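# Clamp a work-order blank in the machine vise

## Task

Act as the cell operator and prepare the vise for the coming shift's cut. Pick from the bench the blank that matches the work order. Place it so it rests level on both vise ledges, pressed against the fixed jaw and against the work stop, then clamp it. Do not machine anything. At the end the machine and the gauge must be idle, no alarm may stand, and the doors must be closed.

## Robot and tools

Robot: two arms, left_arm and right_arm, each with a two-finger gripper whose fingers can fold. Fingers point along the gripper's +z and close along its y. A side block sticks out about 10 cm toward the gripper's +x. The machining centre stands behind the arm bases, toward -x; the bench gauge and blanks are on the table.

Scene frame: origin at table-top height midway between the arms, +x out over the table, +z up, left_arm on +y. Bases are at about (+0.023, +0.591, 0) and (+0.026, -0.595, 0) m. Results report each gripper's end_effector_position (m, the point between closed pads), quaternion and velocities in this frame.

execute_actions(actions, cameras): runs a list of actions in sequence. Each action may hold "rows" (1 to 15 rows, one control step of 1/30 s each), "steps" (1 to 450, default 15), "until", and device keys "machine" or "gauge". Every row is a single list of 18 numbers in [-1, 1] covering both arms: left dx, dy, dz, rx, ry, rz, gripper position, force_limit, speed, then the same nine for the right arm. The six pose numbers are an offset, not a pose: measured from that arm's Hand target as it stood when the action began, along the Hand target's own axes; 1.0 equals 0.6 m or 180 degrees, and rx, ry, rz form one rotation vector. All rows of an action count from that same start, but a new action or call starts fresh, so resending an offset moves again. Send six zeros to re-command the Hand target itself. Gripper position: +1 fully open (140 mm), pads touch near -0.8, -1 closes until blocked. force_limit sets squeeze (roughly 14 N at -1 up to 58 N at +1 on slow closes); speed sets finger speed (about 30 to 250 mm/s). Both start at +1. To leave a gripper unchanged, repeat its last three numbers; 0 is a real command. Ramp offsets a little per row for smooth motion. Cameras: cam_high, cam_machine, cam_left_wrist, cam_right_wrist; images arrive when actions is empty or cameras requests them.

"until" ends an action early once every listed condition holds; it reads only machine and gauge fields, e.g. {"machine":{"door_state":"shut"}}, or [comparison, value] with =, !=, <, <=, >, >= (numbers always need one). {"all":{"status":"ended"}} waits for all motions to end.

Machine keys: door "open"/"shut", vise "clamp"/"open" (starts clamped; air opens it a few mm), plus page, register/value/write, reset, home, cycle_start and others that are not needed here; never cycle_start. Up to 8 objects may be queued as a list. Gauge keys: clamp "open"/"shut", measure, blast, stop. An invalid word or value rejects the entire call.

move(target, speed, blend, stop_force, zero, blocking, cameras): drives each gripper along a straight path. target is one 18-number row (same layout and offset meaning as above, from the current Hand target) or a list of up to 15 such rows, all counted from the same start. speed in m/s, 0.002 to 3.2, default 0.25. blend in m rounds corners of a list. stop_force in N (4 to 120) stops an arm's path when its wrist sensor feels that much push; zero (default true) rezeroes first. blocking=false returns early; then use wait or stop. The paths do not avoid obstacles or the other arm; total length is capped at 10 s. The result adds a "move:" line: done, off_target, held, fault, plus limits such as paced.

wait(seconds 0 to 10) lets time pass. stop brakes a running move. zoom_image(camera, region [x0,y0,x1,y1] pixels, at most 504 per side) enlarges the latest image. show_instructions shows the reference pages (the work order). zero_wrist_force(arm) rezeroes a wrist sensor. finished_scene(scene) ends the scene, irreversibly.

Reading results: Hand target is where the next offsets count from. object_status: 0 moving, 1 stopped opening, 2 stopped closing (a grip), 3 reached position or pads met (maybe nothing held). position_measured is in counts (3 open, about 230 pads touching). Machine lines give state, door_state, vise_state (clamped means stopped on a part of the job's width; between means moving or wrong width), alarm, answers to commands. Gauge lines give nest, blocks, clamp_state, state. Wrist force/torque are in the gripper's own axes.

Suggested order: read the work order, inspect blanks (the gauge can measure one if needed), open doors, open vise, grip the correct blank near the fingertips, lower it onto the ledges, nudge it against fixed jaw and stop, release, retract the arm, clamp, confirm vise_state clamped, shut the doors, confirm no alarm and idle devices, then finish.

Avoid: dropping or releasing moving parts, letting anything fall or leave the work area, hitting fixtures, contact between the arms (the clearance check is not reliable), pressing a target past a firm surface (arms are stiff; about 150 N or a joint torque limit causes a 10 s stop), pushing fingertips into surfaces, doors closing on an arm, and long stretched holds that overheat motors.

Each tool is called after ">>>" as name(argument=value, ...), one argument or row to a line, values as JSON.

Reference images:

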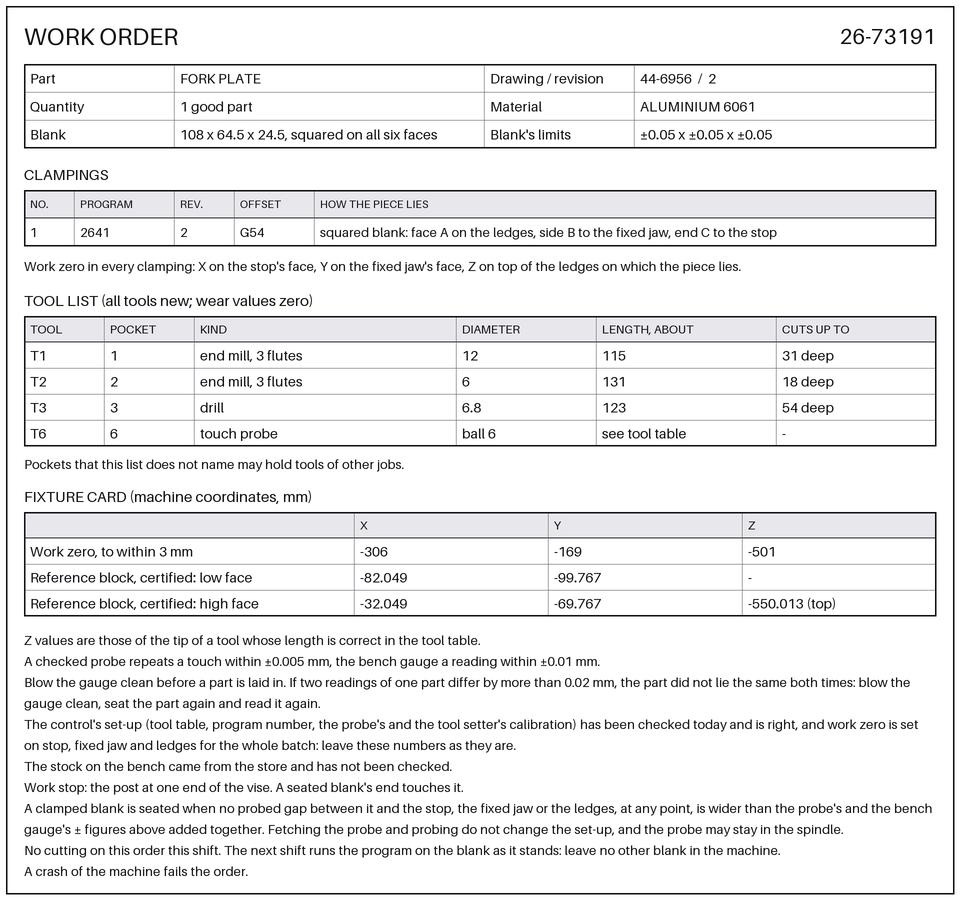

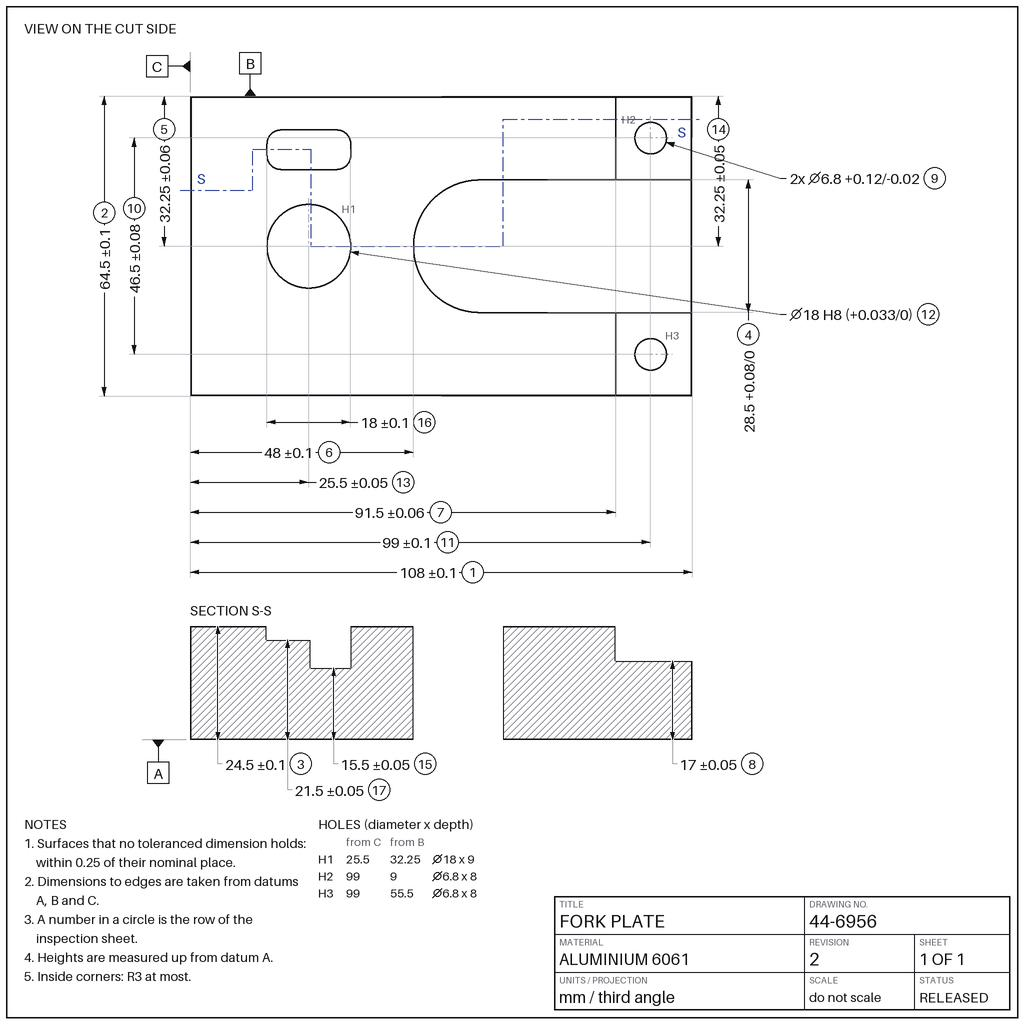

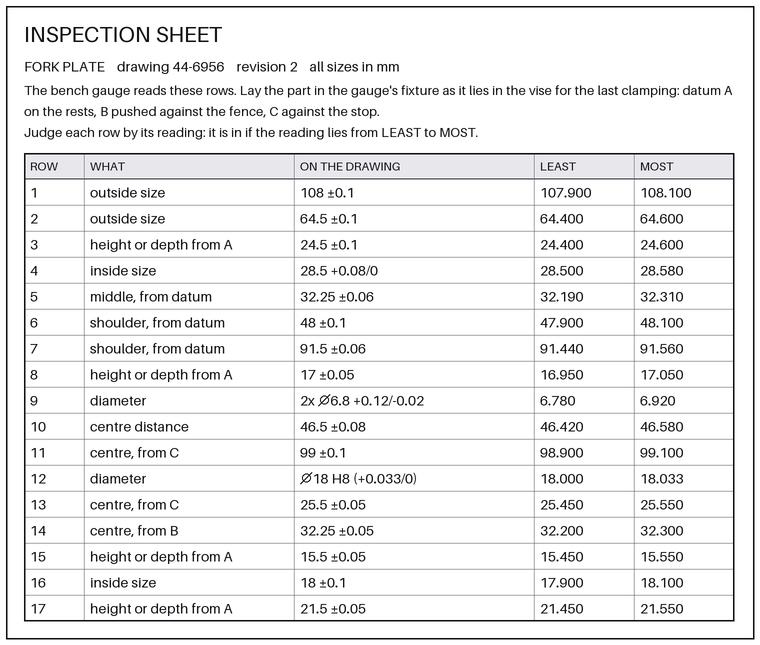

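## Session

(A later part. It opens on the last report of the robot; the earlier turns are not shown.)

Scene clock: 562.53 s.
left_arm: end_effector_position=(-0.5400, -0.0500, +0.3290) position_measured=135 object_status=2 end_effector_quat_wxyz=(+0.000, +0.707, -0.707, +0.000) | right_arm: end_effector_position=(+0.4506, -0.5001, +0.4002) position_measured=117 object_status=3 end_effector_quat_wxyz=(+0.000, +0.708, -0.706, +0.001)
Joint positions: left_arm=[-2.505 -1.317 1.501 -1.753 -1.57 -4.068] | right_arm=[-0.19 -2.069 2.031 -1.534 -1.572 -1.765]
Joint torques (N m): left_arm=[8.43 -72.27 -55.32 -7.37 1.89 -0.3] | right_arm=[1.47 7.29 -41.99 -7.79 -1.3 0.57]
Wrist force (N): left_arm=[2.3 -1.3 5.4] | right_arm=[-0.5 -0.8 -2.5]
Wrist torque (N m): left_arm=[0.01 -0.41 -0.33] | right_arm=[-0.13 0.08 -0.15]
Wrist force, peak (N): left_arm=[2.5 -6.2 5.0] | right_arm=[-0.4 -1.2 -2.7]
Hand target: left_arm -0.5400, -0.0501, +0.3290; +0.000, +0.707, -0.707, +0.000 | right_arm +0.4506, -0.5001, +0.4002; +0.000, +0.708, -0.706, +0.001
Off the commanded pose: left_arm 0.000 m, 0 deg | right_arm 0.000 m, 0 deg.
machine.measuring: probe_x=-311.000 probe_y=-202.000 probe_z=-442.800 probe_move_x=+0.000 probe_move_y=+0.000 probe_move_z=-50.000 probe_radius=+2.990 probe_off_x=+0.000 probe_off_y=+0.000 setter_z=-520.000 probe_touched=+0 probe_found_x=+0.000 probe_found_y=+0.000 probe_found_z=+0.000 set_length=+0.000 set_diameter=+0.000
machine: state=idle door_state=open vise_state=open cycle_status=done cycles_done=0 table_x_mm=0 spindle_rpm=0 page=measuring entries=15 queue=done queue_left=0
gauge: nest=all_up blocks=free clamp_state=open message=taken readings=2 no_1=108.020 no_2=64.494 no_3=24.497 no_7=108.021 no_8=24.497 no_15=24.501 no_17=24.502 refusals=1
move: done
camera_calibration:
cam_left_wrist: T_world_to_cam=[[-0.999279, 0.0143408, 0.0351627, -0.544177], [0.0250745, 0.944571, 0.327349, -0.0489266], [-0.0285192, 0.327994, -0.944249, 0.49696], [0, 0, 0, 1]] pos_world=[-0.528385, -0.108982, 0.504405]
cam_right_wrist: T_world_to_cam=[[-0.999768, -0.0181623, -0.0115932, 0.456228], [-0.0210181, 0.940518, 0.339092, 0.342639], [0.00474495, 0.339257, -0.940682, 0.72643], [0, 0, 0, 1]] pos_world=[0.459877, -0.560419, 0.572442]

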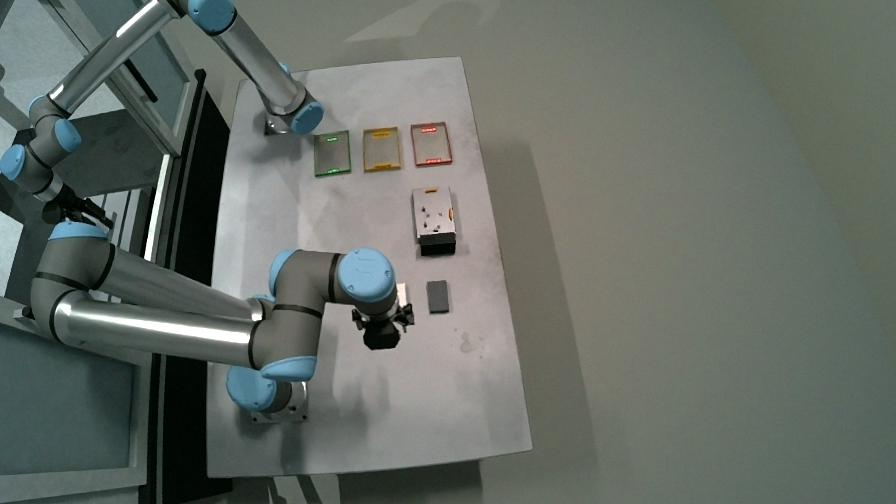

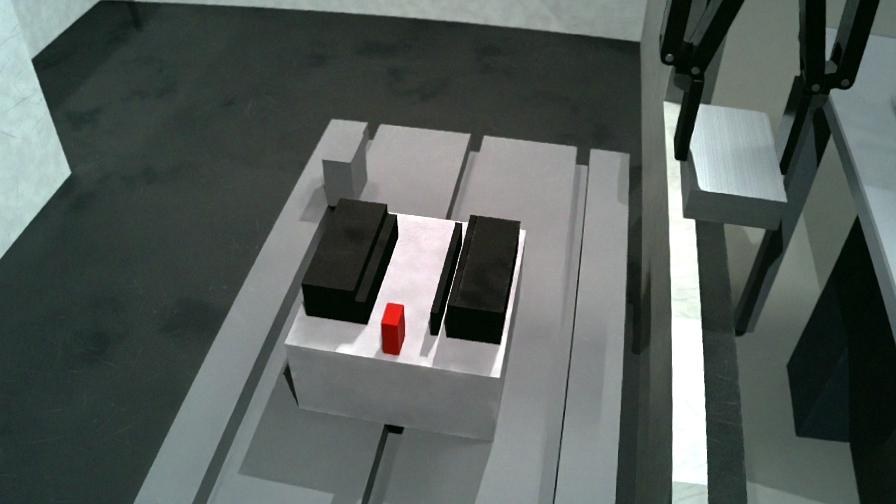

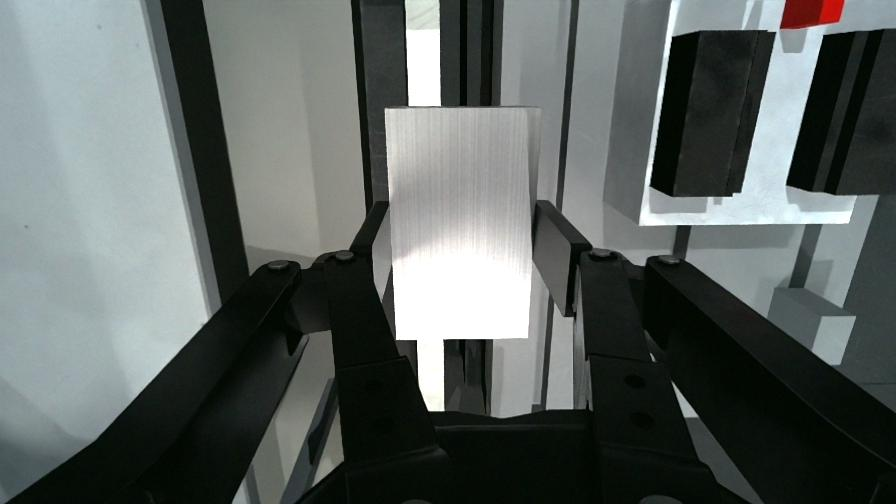

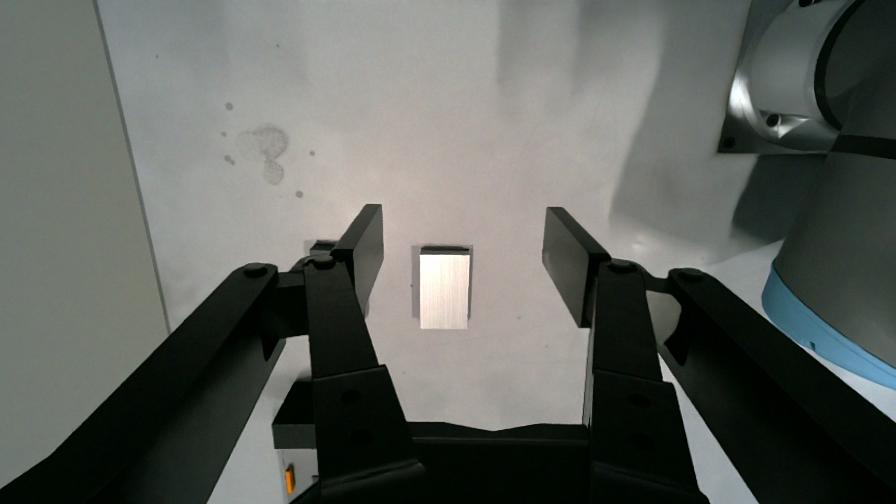

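>>> move(
  target=[0.0,0.3983,0,0,0,0,-1,0,-1,0,0,0,0,0,0,0.10,0,-1],
  speed=0.15,
  cameras=["cam_machine","cam_left_wrist","cam_high"],
)

>>> zoom_image(
  camera="cam_left_wrist",
  region=[320, 0, 620, 240],
)

Scene clock: 590.33 s.
left_arm: end_effector_position=(-0.7790, -0.0499, +0.3287) position_measured=135 object_status=2 end_effector_quat_wxyz=(+0.000, +0.707, -0.707, +0.000) | right_arm: end_effector_position=(+0.4506, -0.5001, +0.4002) position_measured=117 object_status=3 end_effector_quat_wxyz=(+0.000, +0.708, -0.706, +0.001)
Joint positions: left_arm=[-2.645 -1.018 1.075 -1.627 -1.57 -4.209] | right_arm=[-0.19 -2.069 2.031 -1.534 -1.572 -1.765]
Joint torques (N m): left_arm=[21.78 -104.78 -57.54 -7.04 -3.63 1.44] | right_arm=[1.06 7.54 -42.17 -8.01 -0.6 0.64]
Wrist force (N): left_arm=[2.6 -0.7 5.9] | right_arm=[-0.3 -0.8 -2.4]
Wrist torque (N m): left_arm=[0.01 -0.54 -0.26] | right_arm=[-0.14 0.04 -0.15]
Wrist force, peak (N): left_arm=[2.9 -5.4 5.2] | right_arm=[-0.4 -1.3 -2.7]
Hand target: left_arm -0.7790, -0.0501, +0.3288; +0.000, +0.707, -0.707, +0.000 | right_arm +0.4506, -0.5001, +0.4002; +0.000, +0.708, -0.706, +0.001
Off the commanded pose: left_arm 0.000 m, 0 deg | right_arm 0.000 m, 0 deg.
machine.measuring: probe_x=-311.000 probe_y=-202.000 probe_z=-442.800 probe_move_x=+0.000 probe_move_y=+0.000 probe_move_z=-50.000 probe_radius=+2.990 probe_off_x=+0.000 probe_off_y=+0.000 setter_z=-520.000 probe_touched=+0 probe_found_x=+0.000 probe_found_y=+0.000 probe_found_z=+0.000 set_length=+0.000 set_diameter=+0.000
machine: state=idle door_state=open vise_state=open cycle_status=done cycles_done=0 table_x_mm=0 spindle_rpm=0 page=measuring entries=15 queue=done queue_left=0
gauge: nest=all_up blocks=free clamp_state=open message=taken readings=2 no_1=108.020 no_2=64.494 no_3=24.497 no_7=108.021 no_8=24.497 no_15=24.501 no_17=24.502 refusals=1
move: done
camera_calibration:
cam_left_wrist: T_world_to_cam=[[-0.999279, 0.0143408, 0.0351627, -0.783098], [0.0250745, 0.944571, 0.327349, -0.0428658], [-0.0285192, 0.327994, -0.944249, 0.489952], [0, 0, 0, 1]] pos_world=[-0.767485, -0.108982, 0.504205]
Images, in order (width x height): cam_high 896x504, cam_machine 896x504, cam_left_wrist 896x504.

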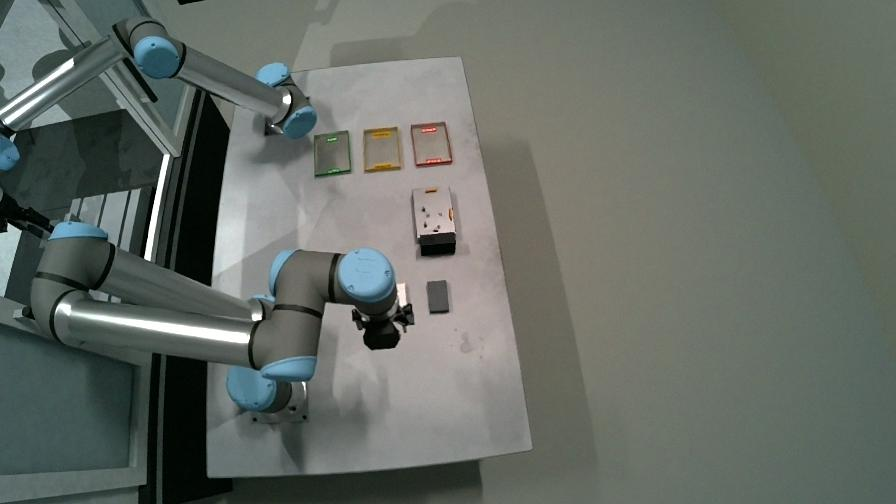

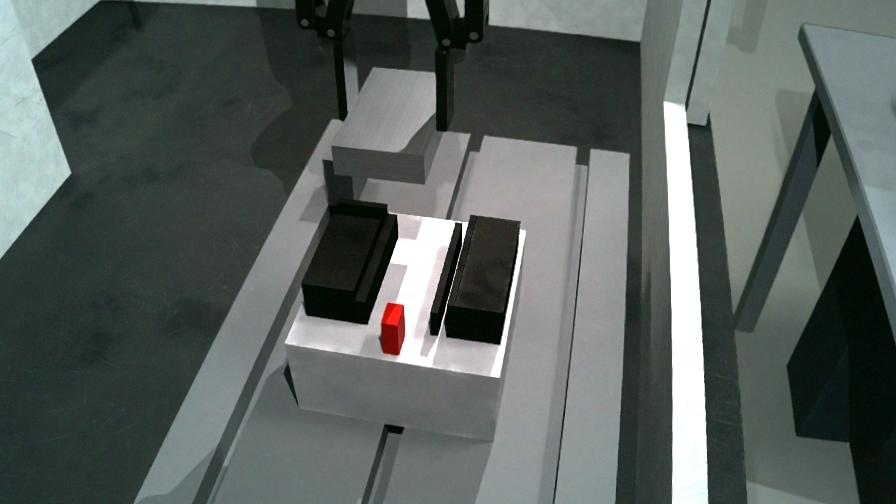

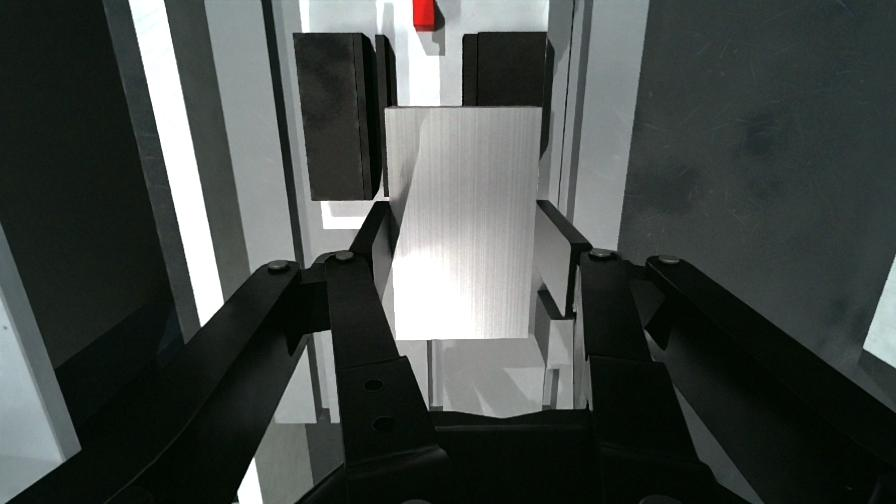

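Scaled by 1.680 from the camera's 896x504 image, which has a finer 1280x720 frame.

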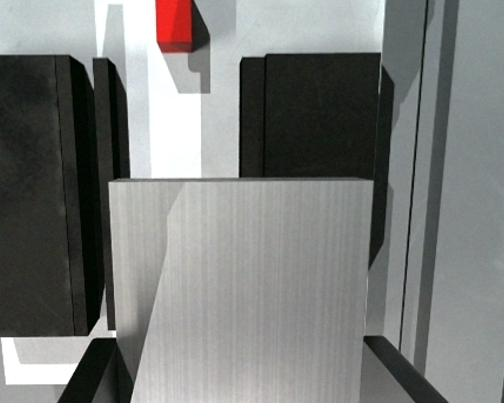

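>>> zoom_image(
  camera="cam_left_wrist",
  region=[340, 0, 500, 110],
)

>>> zoom_image(
  camera="cam_machine",
  region=[290, 60, 540, 370],
)

Scaled by 3.150 from the camera's 896x504 image, which has a finer 1280x720 frame.

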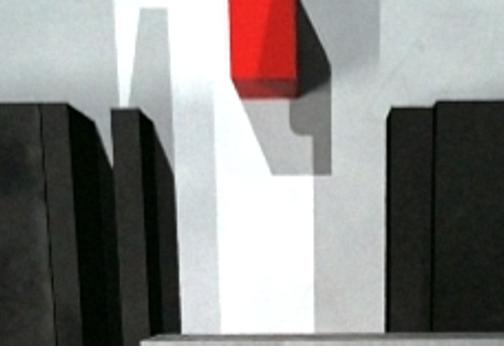

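Scaled by 1.626 from the camera's 896x504 image, which has a finer 1280x720 frame.

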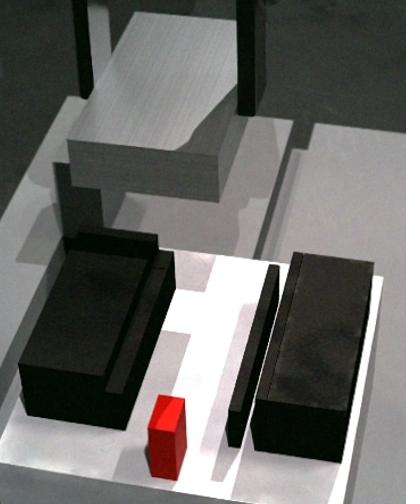

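>>> move(
  target=[0.063,-0.026,0.0895,0,0,0,-1,0,-1,0,0,0,0,0,0,0.10,0,-1],
  speed=0.08,
  cameras=["cam_machine","cam_left_wrist"],
)

>>> zoom_image(
  camera="cam_left_wrist",
  region=[340, 0, 600, 210],
)

>>> zoom_image(
  camera="cam_machine",
  region=[280, 120, 540, 370],
)

Scene clock: 652.20 s.
left_arm: end_effector_position=(-0.7631, -0.0881, +0.2747) position_measured=135 object_status=2 end_effector_quat_wxyz=(+0.000, +0.707, -0.707, +0.000) end_effector_velocity=(-0.001, +0.002, +0.004) end_effector_angular_velocity=(+0.000, -0.001, +0.001) | right_arm: end_effector_position=(+0.4506, -0.5001, +0.4002) position_measured=117 object_status=3 end_effector_quat_wxyz=(+0.000, +0.708, -0.706, +0.001)
Joint positions: left_arm=[-2.605 -0.986 1.12 -1.703 -1.57 -4.169] | right_arm=[-0.19 -2.069 2.031 -1.534 -1.572 -1.765]
Joint velocities: left_arm=[-0.003 -0.003 -0.003 0.006 0.001 -0.003] | right_arm=[within noise]
Joint torques (N m): left_arm=[-18.26 -117.55 -63.81 -3.57 -0.4 -2.09] | right_arm=[3.14 8.62 -42.38 -8.11 0.45 0.74]
Wrist force (N): left_arm=[2.1 -0.8 5.6] | right_arm=[-0.4 -0.9 -2.4]
Wrist torque (N m): left_arm=[0.05 -0.41 -0.29] | right_arm=[-0.16 0.05 -0.15]
Wrist force, peak (N): left_arm=[3.7 -1.7 7.5] | right_arm=[-0.7 -1.4 -2.7]
Hand target: left_arm -0.7633, -0.0879, +0.2751; +0.000, +0.707, -0.707, +0.000 | right_arm +0.4506, -0.5001, +0.4002; +0.000, +0.708, -0.706, +0.001
Off the commanded pose: left_arm 0.000 m, 0 deg | right_arm 0.000 m, 0 deg.
machine.measuring: probe_x=-311.000 probe_y=-202.000 probe_z=-442.800 probe_move_x=+0.000 probe_move_y=+0.000 probe_move_z=-50.000 probe_radius=+2.990 probe_off_x=+0.000 probe_off_y=+0.000 setter_z=-520.000 probe_touched=+0 probe_found_x=+0.000 probe_found_y=+0.000 probe_found_z=+0.000 set_length=+0.000 set_diameter=+0.000
machine: state=idle door_state=open vise_state=open cycle_status=done cycles_done=0 table_x_mm=0 spindle_rpm=0 page=measuring entries=15 queue=done queue_left=0
gauge: nest=all_up blocks=free clamp_state=open message=taken readings=2 no_1=108.020 no_2=64.494 no_3=24.497 no_7=108.021 no_8=24.497 no_15=24.501 no_17=24.502 refusals=1
move: done
camera_calibration:
cam_left_wrist: T_world_to_cam=[[-0.999289, 0.0140884, 0.0349699, -0.764723], [0.0247765, 0.944534, 0.327479, 0.0101124], [-0.0284166, 0.328112, -0.944211, 0.451991], [0, 0, 0, 1]] pos_world=[-0.751586, -0.147081, 0.450205]
Images, in order (width x height): cam_machine 896x504, cam_left_wrist 896x504.

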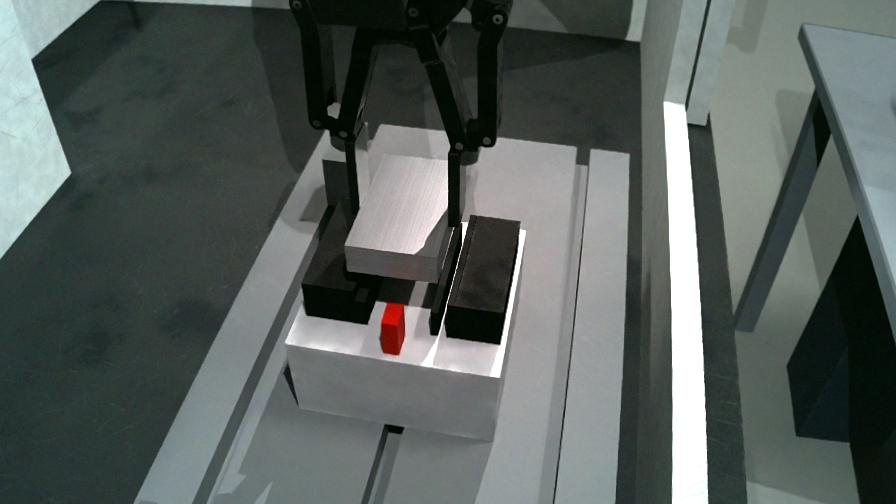

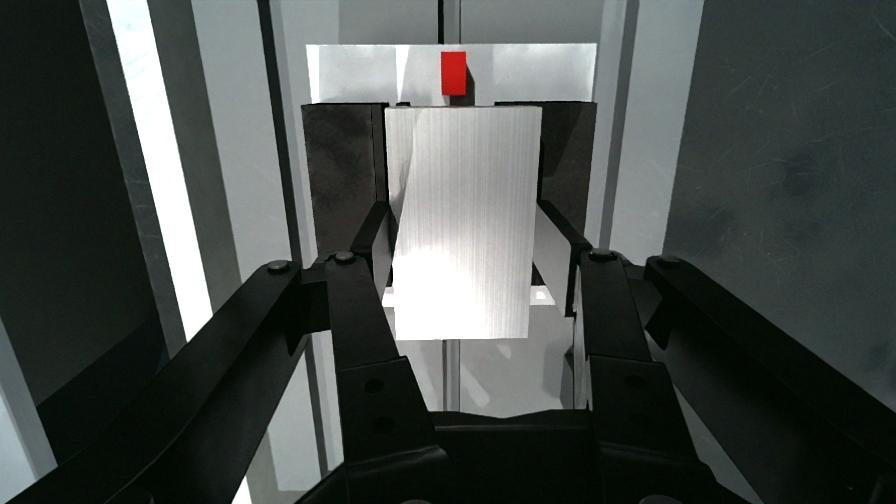

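Scaled by 1.938 from the camera's 896x504 image, which has a finer 1280x720 frame.

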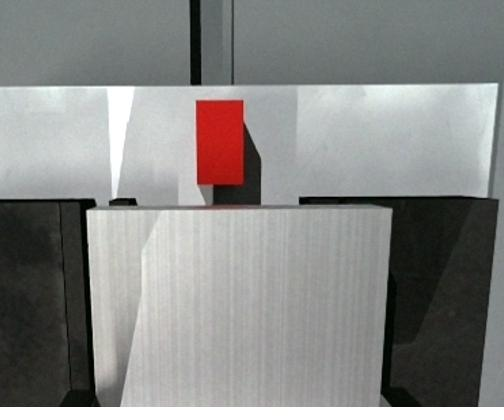

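Scaled by 1.938 from the camera's 896x504 image, which has a finer 1280x720 frame.

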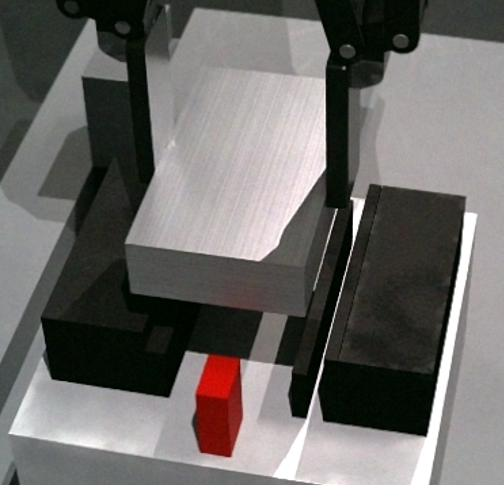

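>>> zoom_image(
  camera="cam_left_wrist",
  region=[360, 90, 420, 210],
)

>>> zoom_image(
  camera="cam_left_wrist",
  region=[470, 90, 560, 210],
)

>>> zoom_image(
  camera="cam_left_wrist",
  region=[360, 260, 580, 400],
)

Scaled by 4.200 from the camera's 896x504 image, which has a finer 1280x720 frame.

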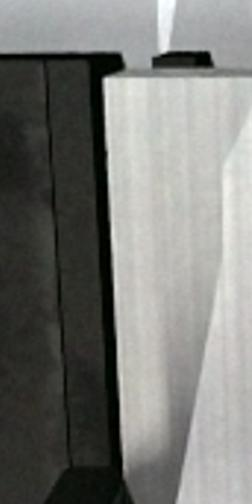

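Scaled by 4.200 from the camera's 896x504 image, which has a finer 1280x720 frame.

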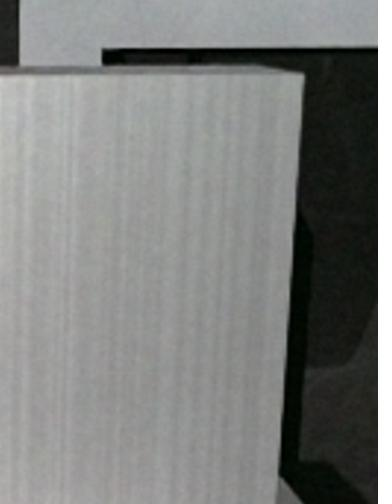

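Scaled by 2.291 from the camera's 896x504 image, which has a finer 1280x720 frame.

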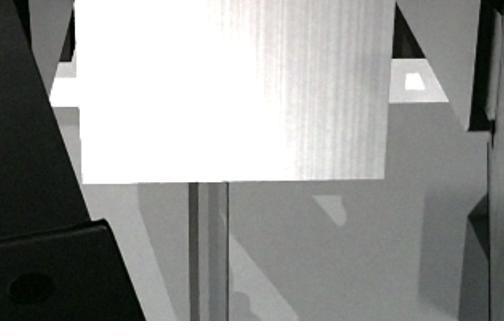

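>>> move(
  target=[0,-0.0072,0.0133,0,0,0,-1,0,-1,0,0,0,0,0,0,0.10,0,-1],
  speed=0.05,
  cameras=["cam_machine","cam_left_wrist"],
)

>>> zoom_image(
  camera="cam_machine",
  region=[290, 180, 540, 380],
)

>>> zoom_image(
  camera="cam_left_wrist",
  region=[360, 70, 420, 210],
)

>>> zoom_image(
  camera="cam_left_wrist",
  region=[470, 70, 560, 210],
)

Scene clock: 679.83 s.
left_arm: end_effector_position=(-0.7589, -0.0878, +0.2670) position_measured=135 object_status=2 end_effector_quat_wxyz=(+0.000, +0.707, -0.707, +0.000) | right_arm: end_effector_position=(+0.4506, -0.5001, +0.4002) position_measured=117 object_status=3 end_effector_quat_wxyz=(+0.000, +0.708, -0.706, +0.001)
Joint positions: left_arm=[-2.603 -0.99 1.14 -1.72 -1.57 -4.167] | right_arm=[-0.19 -2.069 2.031 -1.534 -1.572 -1.765]
Joint torques (N m): left_arm=[16.01 -115.81 -62.6 -3.61 1.6 0.59] | right_arm=[1.87 5.77 -42.8 -8.16 0.86 0.59]
Wrist force (N): left_arm=[2.2 -1.1 5.8] | right_arm=[-0.5 -1.2 -2.4]
Wrist torque (N m): left_arm=[-0.01 -0.42 -0.29] | right_arm=[-0.22 0.09 -0.15]
Wrist force, peak (N): left_arm=[2.5 -0.9 6.4] | right_arm=[-0.6 -1.0 -2.7]
Hand target: left_arm -0.7590, -0.0879, +0.2671; +0.000, +0.707, -0.707, +0.000 | right_arm +0.4506, -0.5001, +0.4002; +0.000, +0.708, -0.706, +0.001
Off the commanded pose: left_arm 0.000 m, 0 deg | right_arm 0.000 m, 0 deg.
machine.measuring: probe_x=-311.000 probe_y=-202.000 probe_z=-442.800 probe_move_x=+0.000 probe_move_y=+0.000 probe_move_z=-50.000 probe_radius=+2.990 probe_off_x=+0.000 probe_off_y=+0.000 setter_z=-520.000 probe_touched=+0 probe_found_x=+0.000 probe_found_y=+0.000 probe_found_z=+0.000 set_length=+0.000 set_diameter=+0.000
machine: state=idle door_state=open vise_state=open cycle_status=done cycles_done=0 table_x_mm=0 spindle_rpm=0 page=measuring entries=15 queue=done queue_left=0
gauge: nest=all_up blocks=free clamp_state=open message=taken readings=2 no_1=108.020 no_2=64.494 no_3=24.497 no_7=108.021 no_8=24.497 no_15=24.501 no_17=24.502 refusals=1
move: done
camera_calibration:
cam_left_wrist: T_world_to_cam=[[-0.999281, 0.0142468, 0.0351288, -0.760297], [0.0249745, 0.944573, 0.327351, 0.012584], [-0.028518, 0.327993, -0.94425, 0.444603], [0, 0, 0, 1]] pos_world=[-0.747385, -0.146881, 0.442405]
Images, in order (width x height): cam_machine 896x504, cam_left_wrist 896x504.

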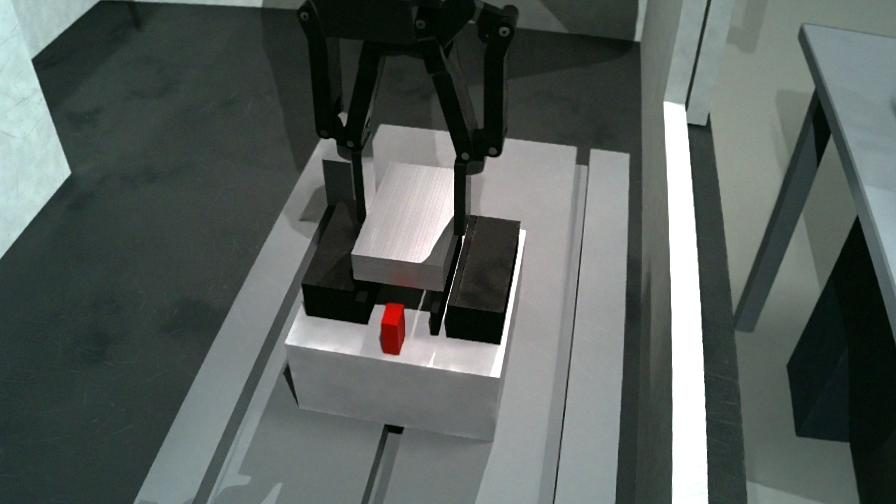

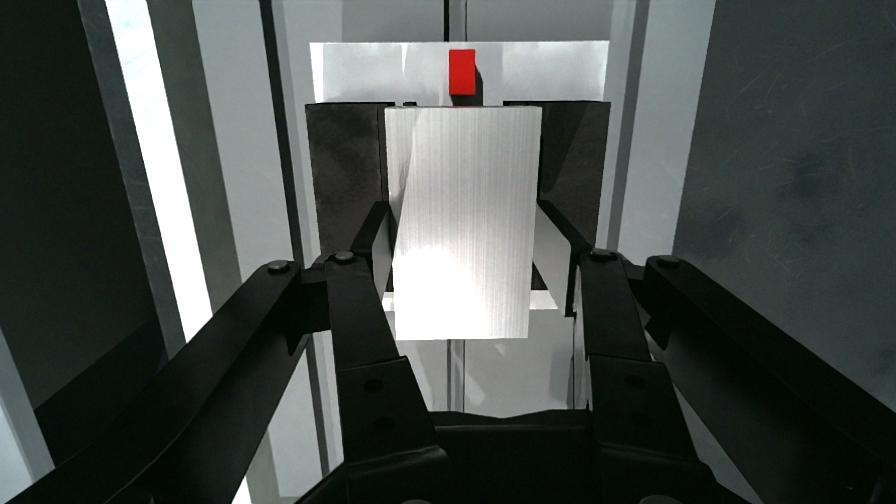

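Scaled by 2.016 from the camera's 896x504 image, which has a finer 1280x720 frame.

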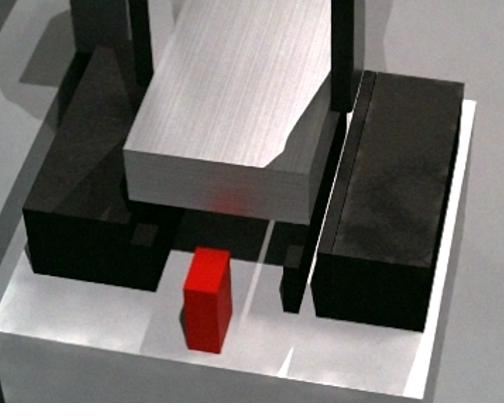

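Scaled by 3.600 from the camera's 896x504 image, which has a finer 1280x720 frame.

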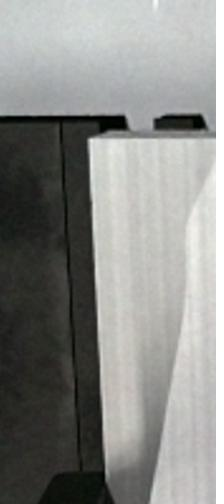

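Scaled by 3.600 from the camera's 896x504 image, which has a finer 1280x720 frame.

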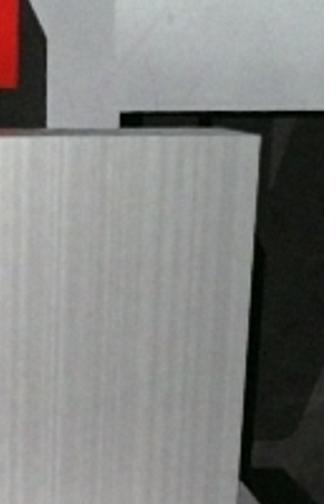

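>>> zoom_image(
  camera="cam_machine",
  region=[340, 260, 400, 330],
)

>>> zoom_image(
  camera="cam_machine",
  region=[410, 260, 480, 330],
)

Scaled by 7.200 from the camera's 896x504 image, which has a finer 1280x720 frame.

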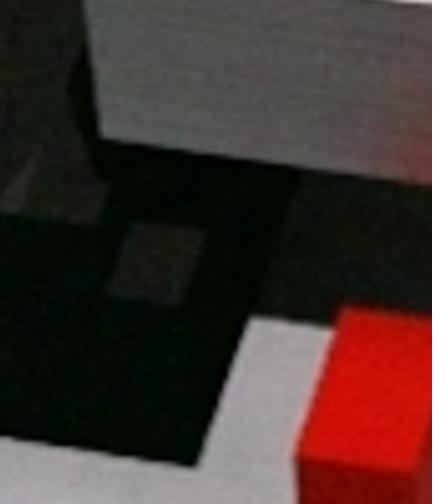

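Scaled by 7.200 from the camera's 896x504 image, which has a finer 1280x720 frame.

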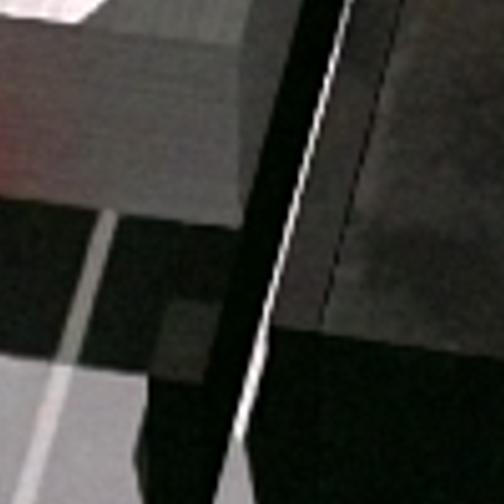

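>>> move(
  target=[0,-0.0018,0.0152,0,0,0,-1,0,-1,0,0,0,0,0,0,0.10,0,-1],
  speed=0.04,
)

>>> move(
  target=[0,0,0.03,0,0,0,-1,0,-1,0,0,0,0,0,0,0.10,0,-1],
  speed=0.006,
  stop_force=8,
  cameras=["cam_machine","cam_left_wrist"],
)

>>> zoom_image(
  camera="cam_machine",
  region=[290, 200, 500, 380],
)

Scene clock: 717.93 s.
left_arm: end_effector_position=(-0.7579, -0.0878, +0.2577) position_measured=135 object_status=2 end_effector_quat_wxyz=(+0.000, +0.707, -0.707, +0.000) | right_arm: end_effector_position=(+0.4506, -0.5001, +0.4002) position_measured=117 object_status=3 end_effector_quat_wxyz=(+0.000, +0.708, -0.706, +0.001)
Joint positions: left_arm=[-2.603 -0.989 1.154 -1.735 -1.57 -4.166] | right_arm=[-0.19 -2.069 2.031 -1.534 -1.572 -1.765]
Joint torques (N m): left_arm=[20.7 -112.64 -62.38 -3.86 1.36 1.39] | right_arm=[1.6 6.49 -42.12 -8.06 1.92 0.84]
Wrist force (N): left_arm=[2.2 -0.7 5.5] | right_arm=[-0.3 -1.0 -2.3]
Wrist torque (N m): left_arm=[0.07 -0.43 -0.31] | right_arm=[-0.19 0.04 -0.14]
Wrist force, peak (N): left_arm=[2.2 -1.0 6.5] | right_arm=[-0.7 -1.2 -2.6]
Hand target: left_arm -0.7579, -0.0879, +0.2580; +0.000, +0.707, -0.707, +0.000 | right_arm +0.4506, -0.5001, +0.4002; +0.000, +0.708, -0.706, +0.001
Off the commanded pose: left_arm 0.000 m, 0 deg | right_arm 0.000 m, 0 deg.
machine.measuring: probe_x=-311.000 probe_y=-202.000 probe_z=-442.800 probe_move_x=+0.000 probe_move_y=+0.000 probe_move_z=-50.000 probe_radius=+2.990 probe_off_x=+0.000 probe_off_y=+0.000 setter_z=-520.000 probe_touched=+0 probe_found_x=+0.000 probe_found_y=+0.000 probe_found_z=+0.000 set_length=+0.000 set_diameter=+0.000
machine: state=idle door_state=open vise_state=open cycle_status=done cycles_done=0 table_x_mm=0 spindle_rpm=0 page=measuring entries=15 queue=done queue_left=0
gauge: nest=all_up blocks=free clamp_state=open message=taken readings=2 no_1=108.020 no_2=64.494 no_3=24.497 no_7=108.021 no_8=24.497 no_15=24.501 no_17=24.502 refusals=1
move: done

Scene clock: 721.23 s.
left_arm: end_effector_position=(-0.7579, -0.0879, +0.2450) position_measured=135 object_status=2 end_effector_quat_wxyz=(+0.000, +0.707, -0.707, +0.000) | right_arm: end_effector_position=(+0.4506, -0.5001, +0.4002) position_measured=117 object_status=3 end_effector_quat_wxyz=(+0.000, +0.708, -0.706, +0.001)
Joint positions: left_arm=[-2.603 -0.985 1.171 -1.756 -1.57 -4.166] | right_arm=[-0.19 -2.069 2.031 -1.534 -1.572 -1.765]
Joint torques (N m): left_arm=[18.76 -113.72 -61.3 -2.92 1.28 -0.12] | right_arm=[3.18 4.63 -41.98 -7.82 1.4 0.57]
Wrist force (N): left_arm=[2.2 -0.4 1.3] | right_arm=[-0.4 -1.0 -2.4]
Wrist torque (N m): left_arm=[-0.14 -0.60 -0.32] | right_arm=[-0.18 0.06 -0.15]
Wrist force, peak (N): left_arm=[-0.4 -5.3 -6.8] | right_arm=[-0.6 -1.0 -2.6]
Hand target: left_arm -0.7579, -0.0879, +0.2450; +0.000, +0.707, -0.707, +0.000 (not the last commanded pose) | right_arm +0.4506, -0.5001, +0.4002; +0.000, +0.708, -0.706, +0.001
Off the commanded pose: left_arm 0.005 m, 0 deg | right_arm 0.000 m, 0 deg.
machine.measuring: probe_x=-311.000 probe_y=-202.000 probe_z=-442.800 probe_move_x=+0.000 probe_move_y=+0.000 probe_move_z=-50.000 probe_radius=+2.990 probe_off_x=+0.000 probe_off_y=+0.000 setter_z=-520.000 probe_touched=+0 probe_found_x=+0.000 probe_found_y=+0.000 probe_found_z=+0.000 set_length=+0.000 set_diameter=+0.000
machine: state=idle door_state=open vise_state=open cycle_status=done cycles_done=0 table_x_mm=0 spindle_rpm=0 page=measuring entries=15 queue=done queue_left=0
gauge: nest=all_up blocks=free clamp_state=open message=taken readings=2 no_1=108.020 no_2=64.494 no_3=24.497 no_7=108.021 no_8=24.497 no_15=24.501 no_17=24.502 refusals=1
move: contact (left_arm)
camera_calibration:
cam_left_wrist: T_world_to_cam=[[-0.999278, 0.0142145, 0.0352234, -0.758567], [0.024975, 0.944574, 0.327349, 0.0197622], [-0.028618, 0.327992, -0.944247, 0.423782], [0, 0, 0, 1]] pos_world=[-0.746385, -0.146881, 0.420405]
Images, in order (width x height): cam_machine 896x504, cam_left_wrist 896x504.

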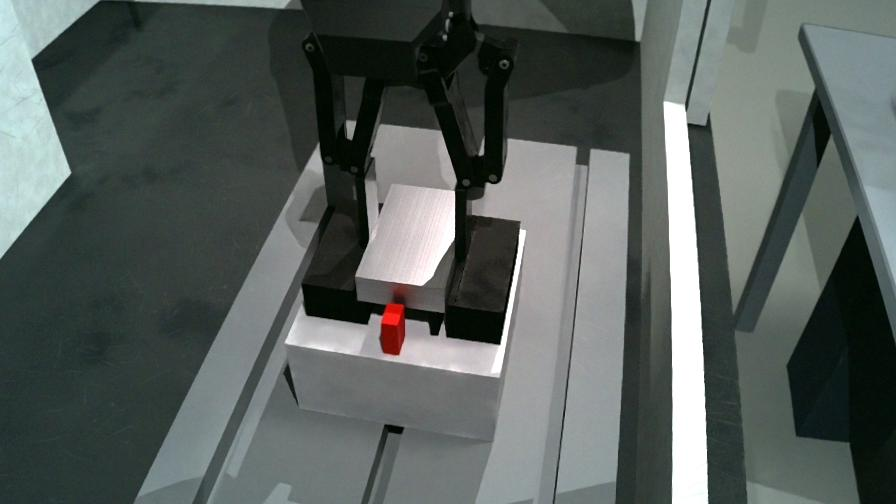

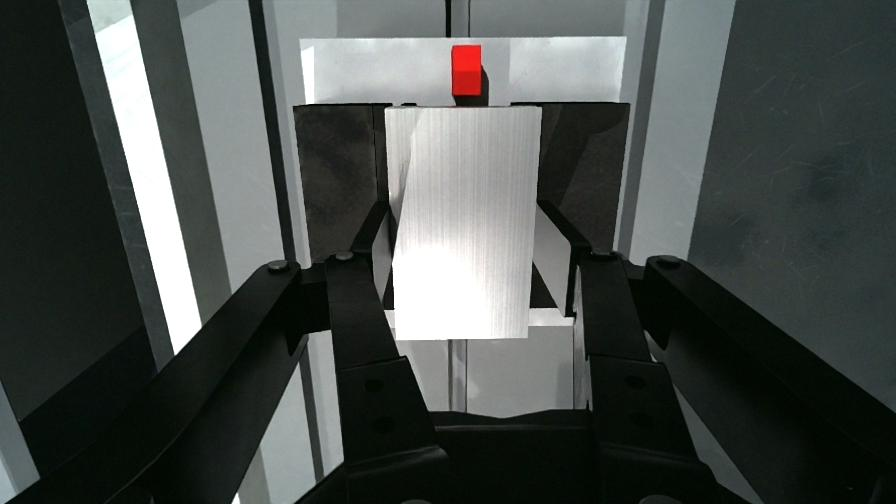

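Scaled by 2.400 from the camera's 896x504 image, which has a finer 1280x720 frame.

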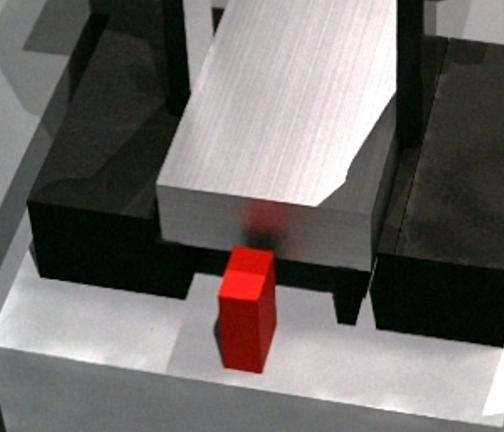

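>>> move(
  target=[0,0.01,0,0,0,0,-1,0,-1,0,0,0,0,0,0,0.10,0,-1],
  speed=0.005,
  stop_force=10,
)

>>> move(
  target=[0.02,0,0,0,0,0,-1,0,-1,0,0,0,0,0,0,0.10,0,-1],
  speed=0.005,
  stop_force=12,
  cameras=["cam_machine","cam_left_wrist"],
)

Scene clock: 743.03 s.
left_arm: end_effector_position=(-0.7605, -0.0878, +0.2450) position_measured=135 object_status=2 end_effector_quat_wxyz=(+0.000, +0.707, -0.707, +0.000) | right_arm: end_effector_position=(+0.4506, -0.5001, +0.4002) position_measured=117 object_status=3 end_effector_quat_wxyz=(+0.000, +0.708, -0.706, +0.001)
Joint positions: left_arm=[-2.604 -0.982 1.165 -1.754 -1.57 -4.168] | right_arm=[-0.19 -2.069 2.031 -1.534 -1.572 -1.765]
Joint torques (N m): left_arm=[8.01 -116.67 -39.55 -8.88 1.19 0.69] | right_arm=[1.47 5.85 -42.24 -8.19 1.9 0.53]
Wrist force (N): left_arm=[1.7 -10.5 -3.2] | right_arm=[-0.7 -1.3 -2.5]
Wrist torque (N m): left_arm=[-0.02 -0.54 -0.56] | right_arm=[-0.23 0.13 -0.15]
Wrist force, peak (N): left_arm=[-0.6 -14.6 -3.7] | right_arm=[-0.7 -1.3 -2.5]
Hand target: left_arm -0.7604, -0.0879, +0.2450; +0.000, +0.707, -0.707, +0.000 (not the last commanded pose) | right_arm +0.4506, -0.5001, +0.4002; +0.000, +0.708, -0.706, +0.001
Off the commanded pose: left_arm 0.003 m, 0 deg | right_arm 0.000 m, 0 deg.
machine.measuring: probe_x=-311.000 probe_y=-202.000 probe_z=-442.800 probe_move_x=+0.000 probe_move_y=+0.000 probe_move_z=-50.000 probe_radius=+2.990 probe_off_x=+0.000 probe_off_y=+0.000 setter_z=-520.000 probe_touched=+0 probe_found_x=+0.000 probe_found_y=+0.000 probe_found_z=+0.000 set_length=+0.000 set_diameter=+0.000
machine: state=idle door_state=open vise_state=open cycle_status=done cycles_done=0 table_x_mm=0 spindle_rpm=0 page=measuring entries=15 queue=done queue_left=0
gauge: nest=all_up blocks=free clamp_state=open message=taken readings=2 no_1=108.020 no_2=64.494 no_3=24.497 no_7=108.021 no_8=24.497 no_15=24.501 no_17=24.502 refusals=1
move: contact (left_arm)

Scene clock: 745.47 s.
left_arm: end_effector_position=(-0.7604, -0.0929, +0.2450) position_measured=135 object_status=2 end_effector_quat_wxyz=(+0.000, +0.707, -0.707, +0.000) | right_arm: end_effector_position=(+0.4506, -0.5001, +0.4002) position_measured=117 object_status=3 end_effector_quat_wxyz=(+0.000, +0.708, -0.706, +0.001)
Joint positions: left_arm=[-2.6 -0.976 1.156 -1.75 -1.57 -4.163] | right_arm=[-0.19 -2.069 2.031 -1.534 -1.572 -1.765]
Joint torques (N m): left_arm=[-16.61 -111.56 -41.13 -10.65 1.51 -0.95] | right_arm=[2.46 5.98 -42.5 -7.97 2.36 0.54]
Wrist force (N): left_arm=[-12.1 -12.3 -7.2] | right_arm=[-0.4 -0.9 -2.4]
Wrist torque (N m): left_arm=[0.15 -0.92 -0.72] | right_arm=[-0.15 0.06 -0.15]
Wrist force, peak (N): left_arm=[-15.4 -15.4 -7.1] | right_arm=[-0.5 -1.4 -2.5]
Hand target: left_arm -0.7604, -0.0929, +0.2450; +0.000, +0.707, -0.707, +0.000 (not the last commanded pose) | right_arm +0.4506, -0.5001, +0.4002; +0.000, +0.708, -0.706, +0.001
Off the commanded pose: left_arm 0.007 m, 0 deg | right_arm 0.000 m, 0 deg.
machine.measuring: probe_x=-311.000 probe_y=-202.000 probe_z=-442.800 probe_move_x=+0.000 probe_move_y=+0.000 probe_move_z=-50.000 probe_radius=+2.990 probe_off_x=+0.000 probe_off_y=+0.000 setter_z=-520.000 probe_touched=+0 probe_found_x=+0.000 probe_found_y=+0.000 probe_found_z=+0.000 set_length=+0.000 set_diameter=+0.000
machine: state=idle door_state=open vise_state=open cycle_status=done cycles_done=0 table_x_mm=0 spindle_rpm=0 page=measuring entries=15 queue=done queue_left=0
gauge: nest=all_up blocks=free clamp_state=open message=taken readings=2 no_1=108.020 no_2=64.494 no_3=24.497 no_7=108.021 no_8=24.497 no_15=24.501 no_17=24.502 refusals=1
move: contact (left_arm)
camera_calibration:
cam_left_wrist: T_world_to_cam=[[-0.999281, 0.0141205, 0.0351895, -0.760896], [0.0248751, 0.944575, 0.327351, 0.0244694], [-0.0286168, 0.327991, -0.944247, 0.425354], [0, 0, 0, 1]] pos_world=[-0.748785, -0.151881, 0.420405]
Images, in order (width x height): cam_machine 896x504, cam_left_wrist 896x504.

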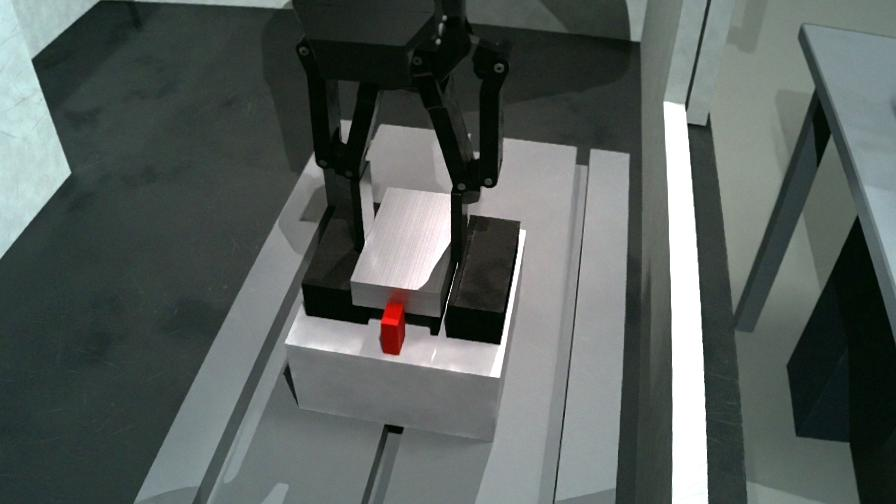

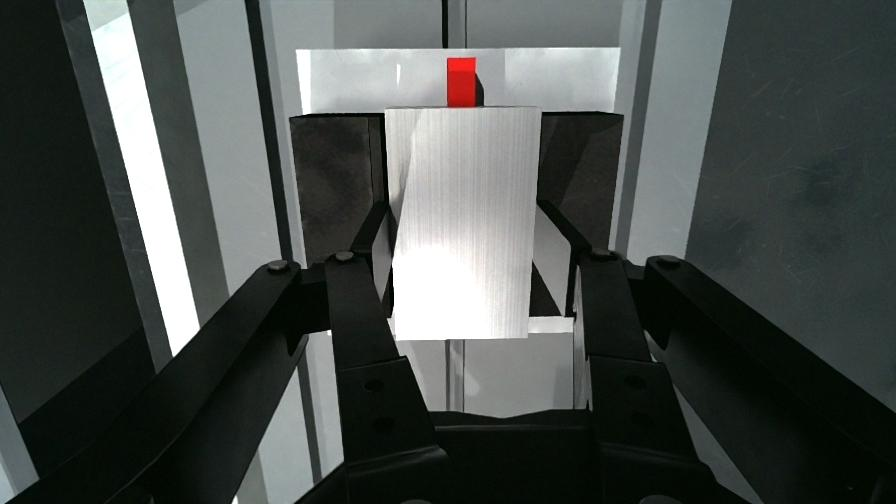

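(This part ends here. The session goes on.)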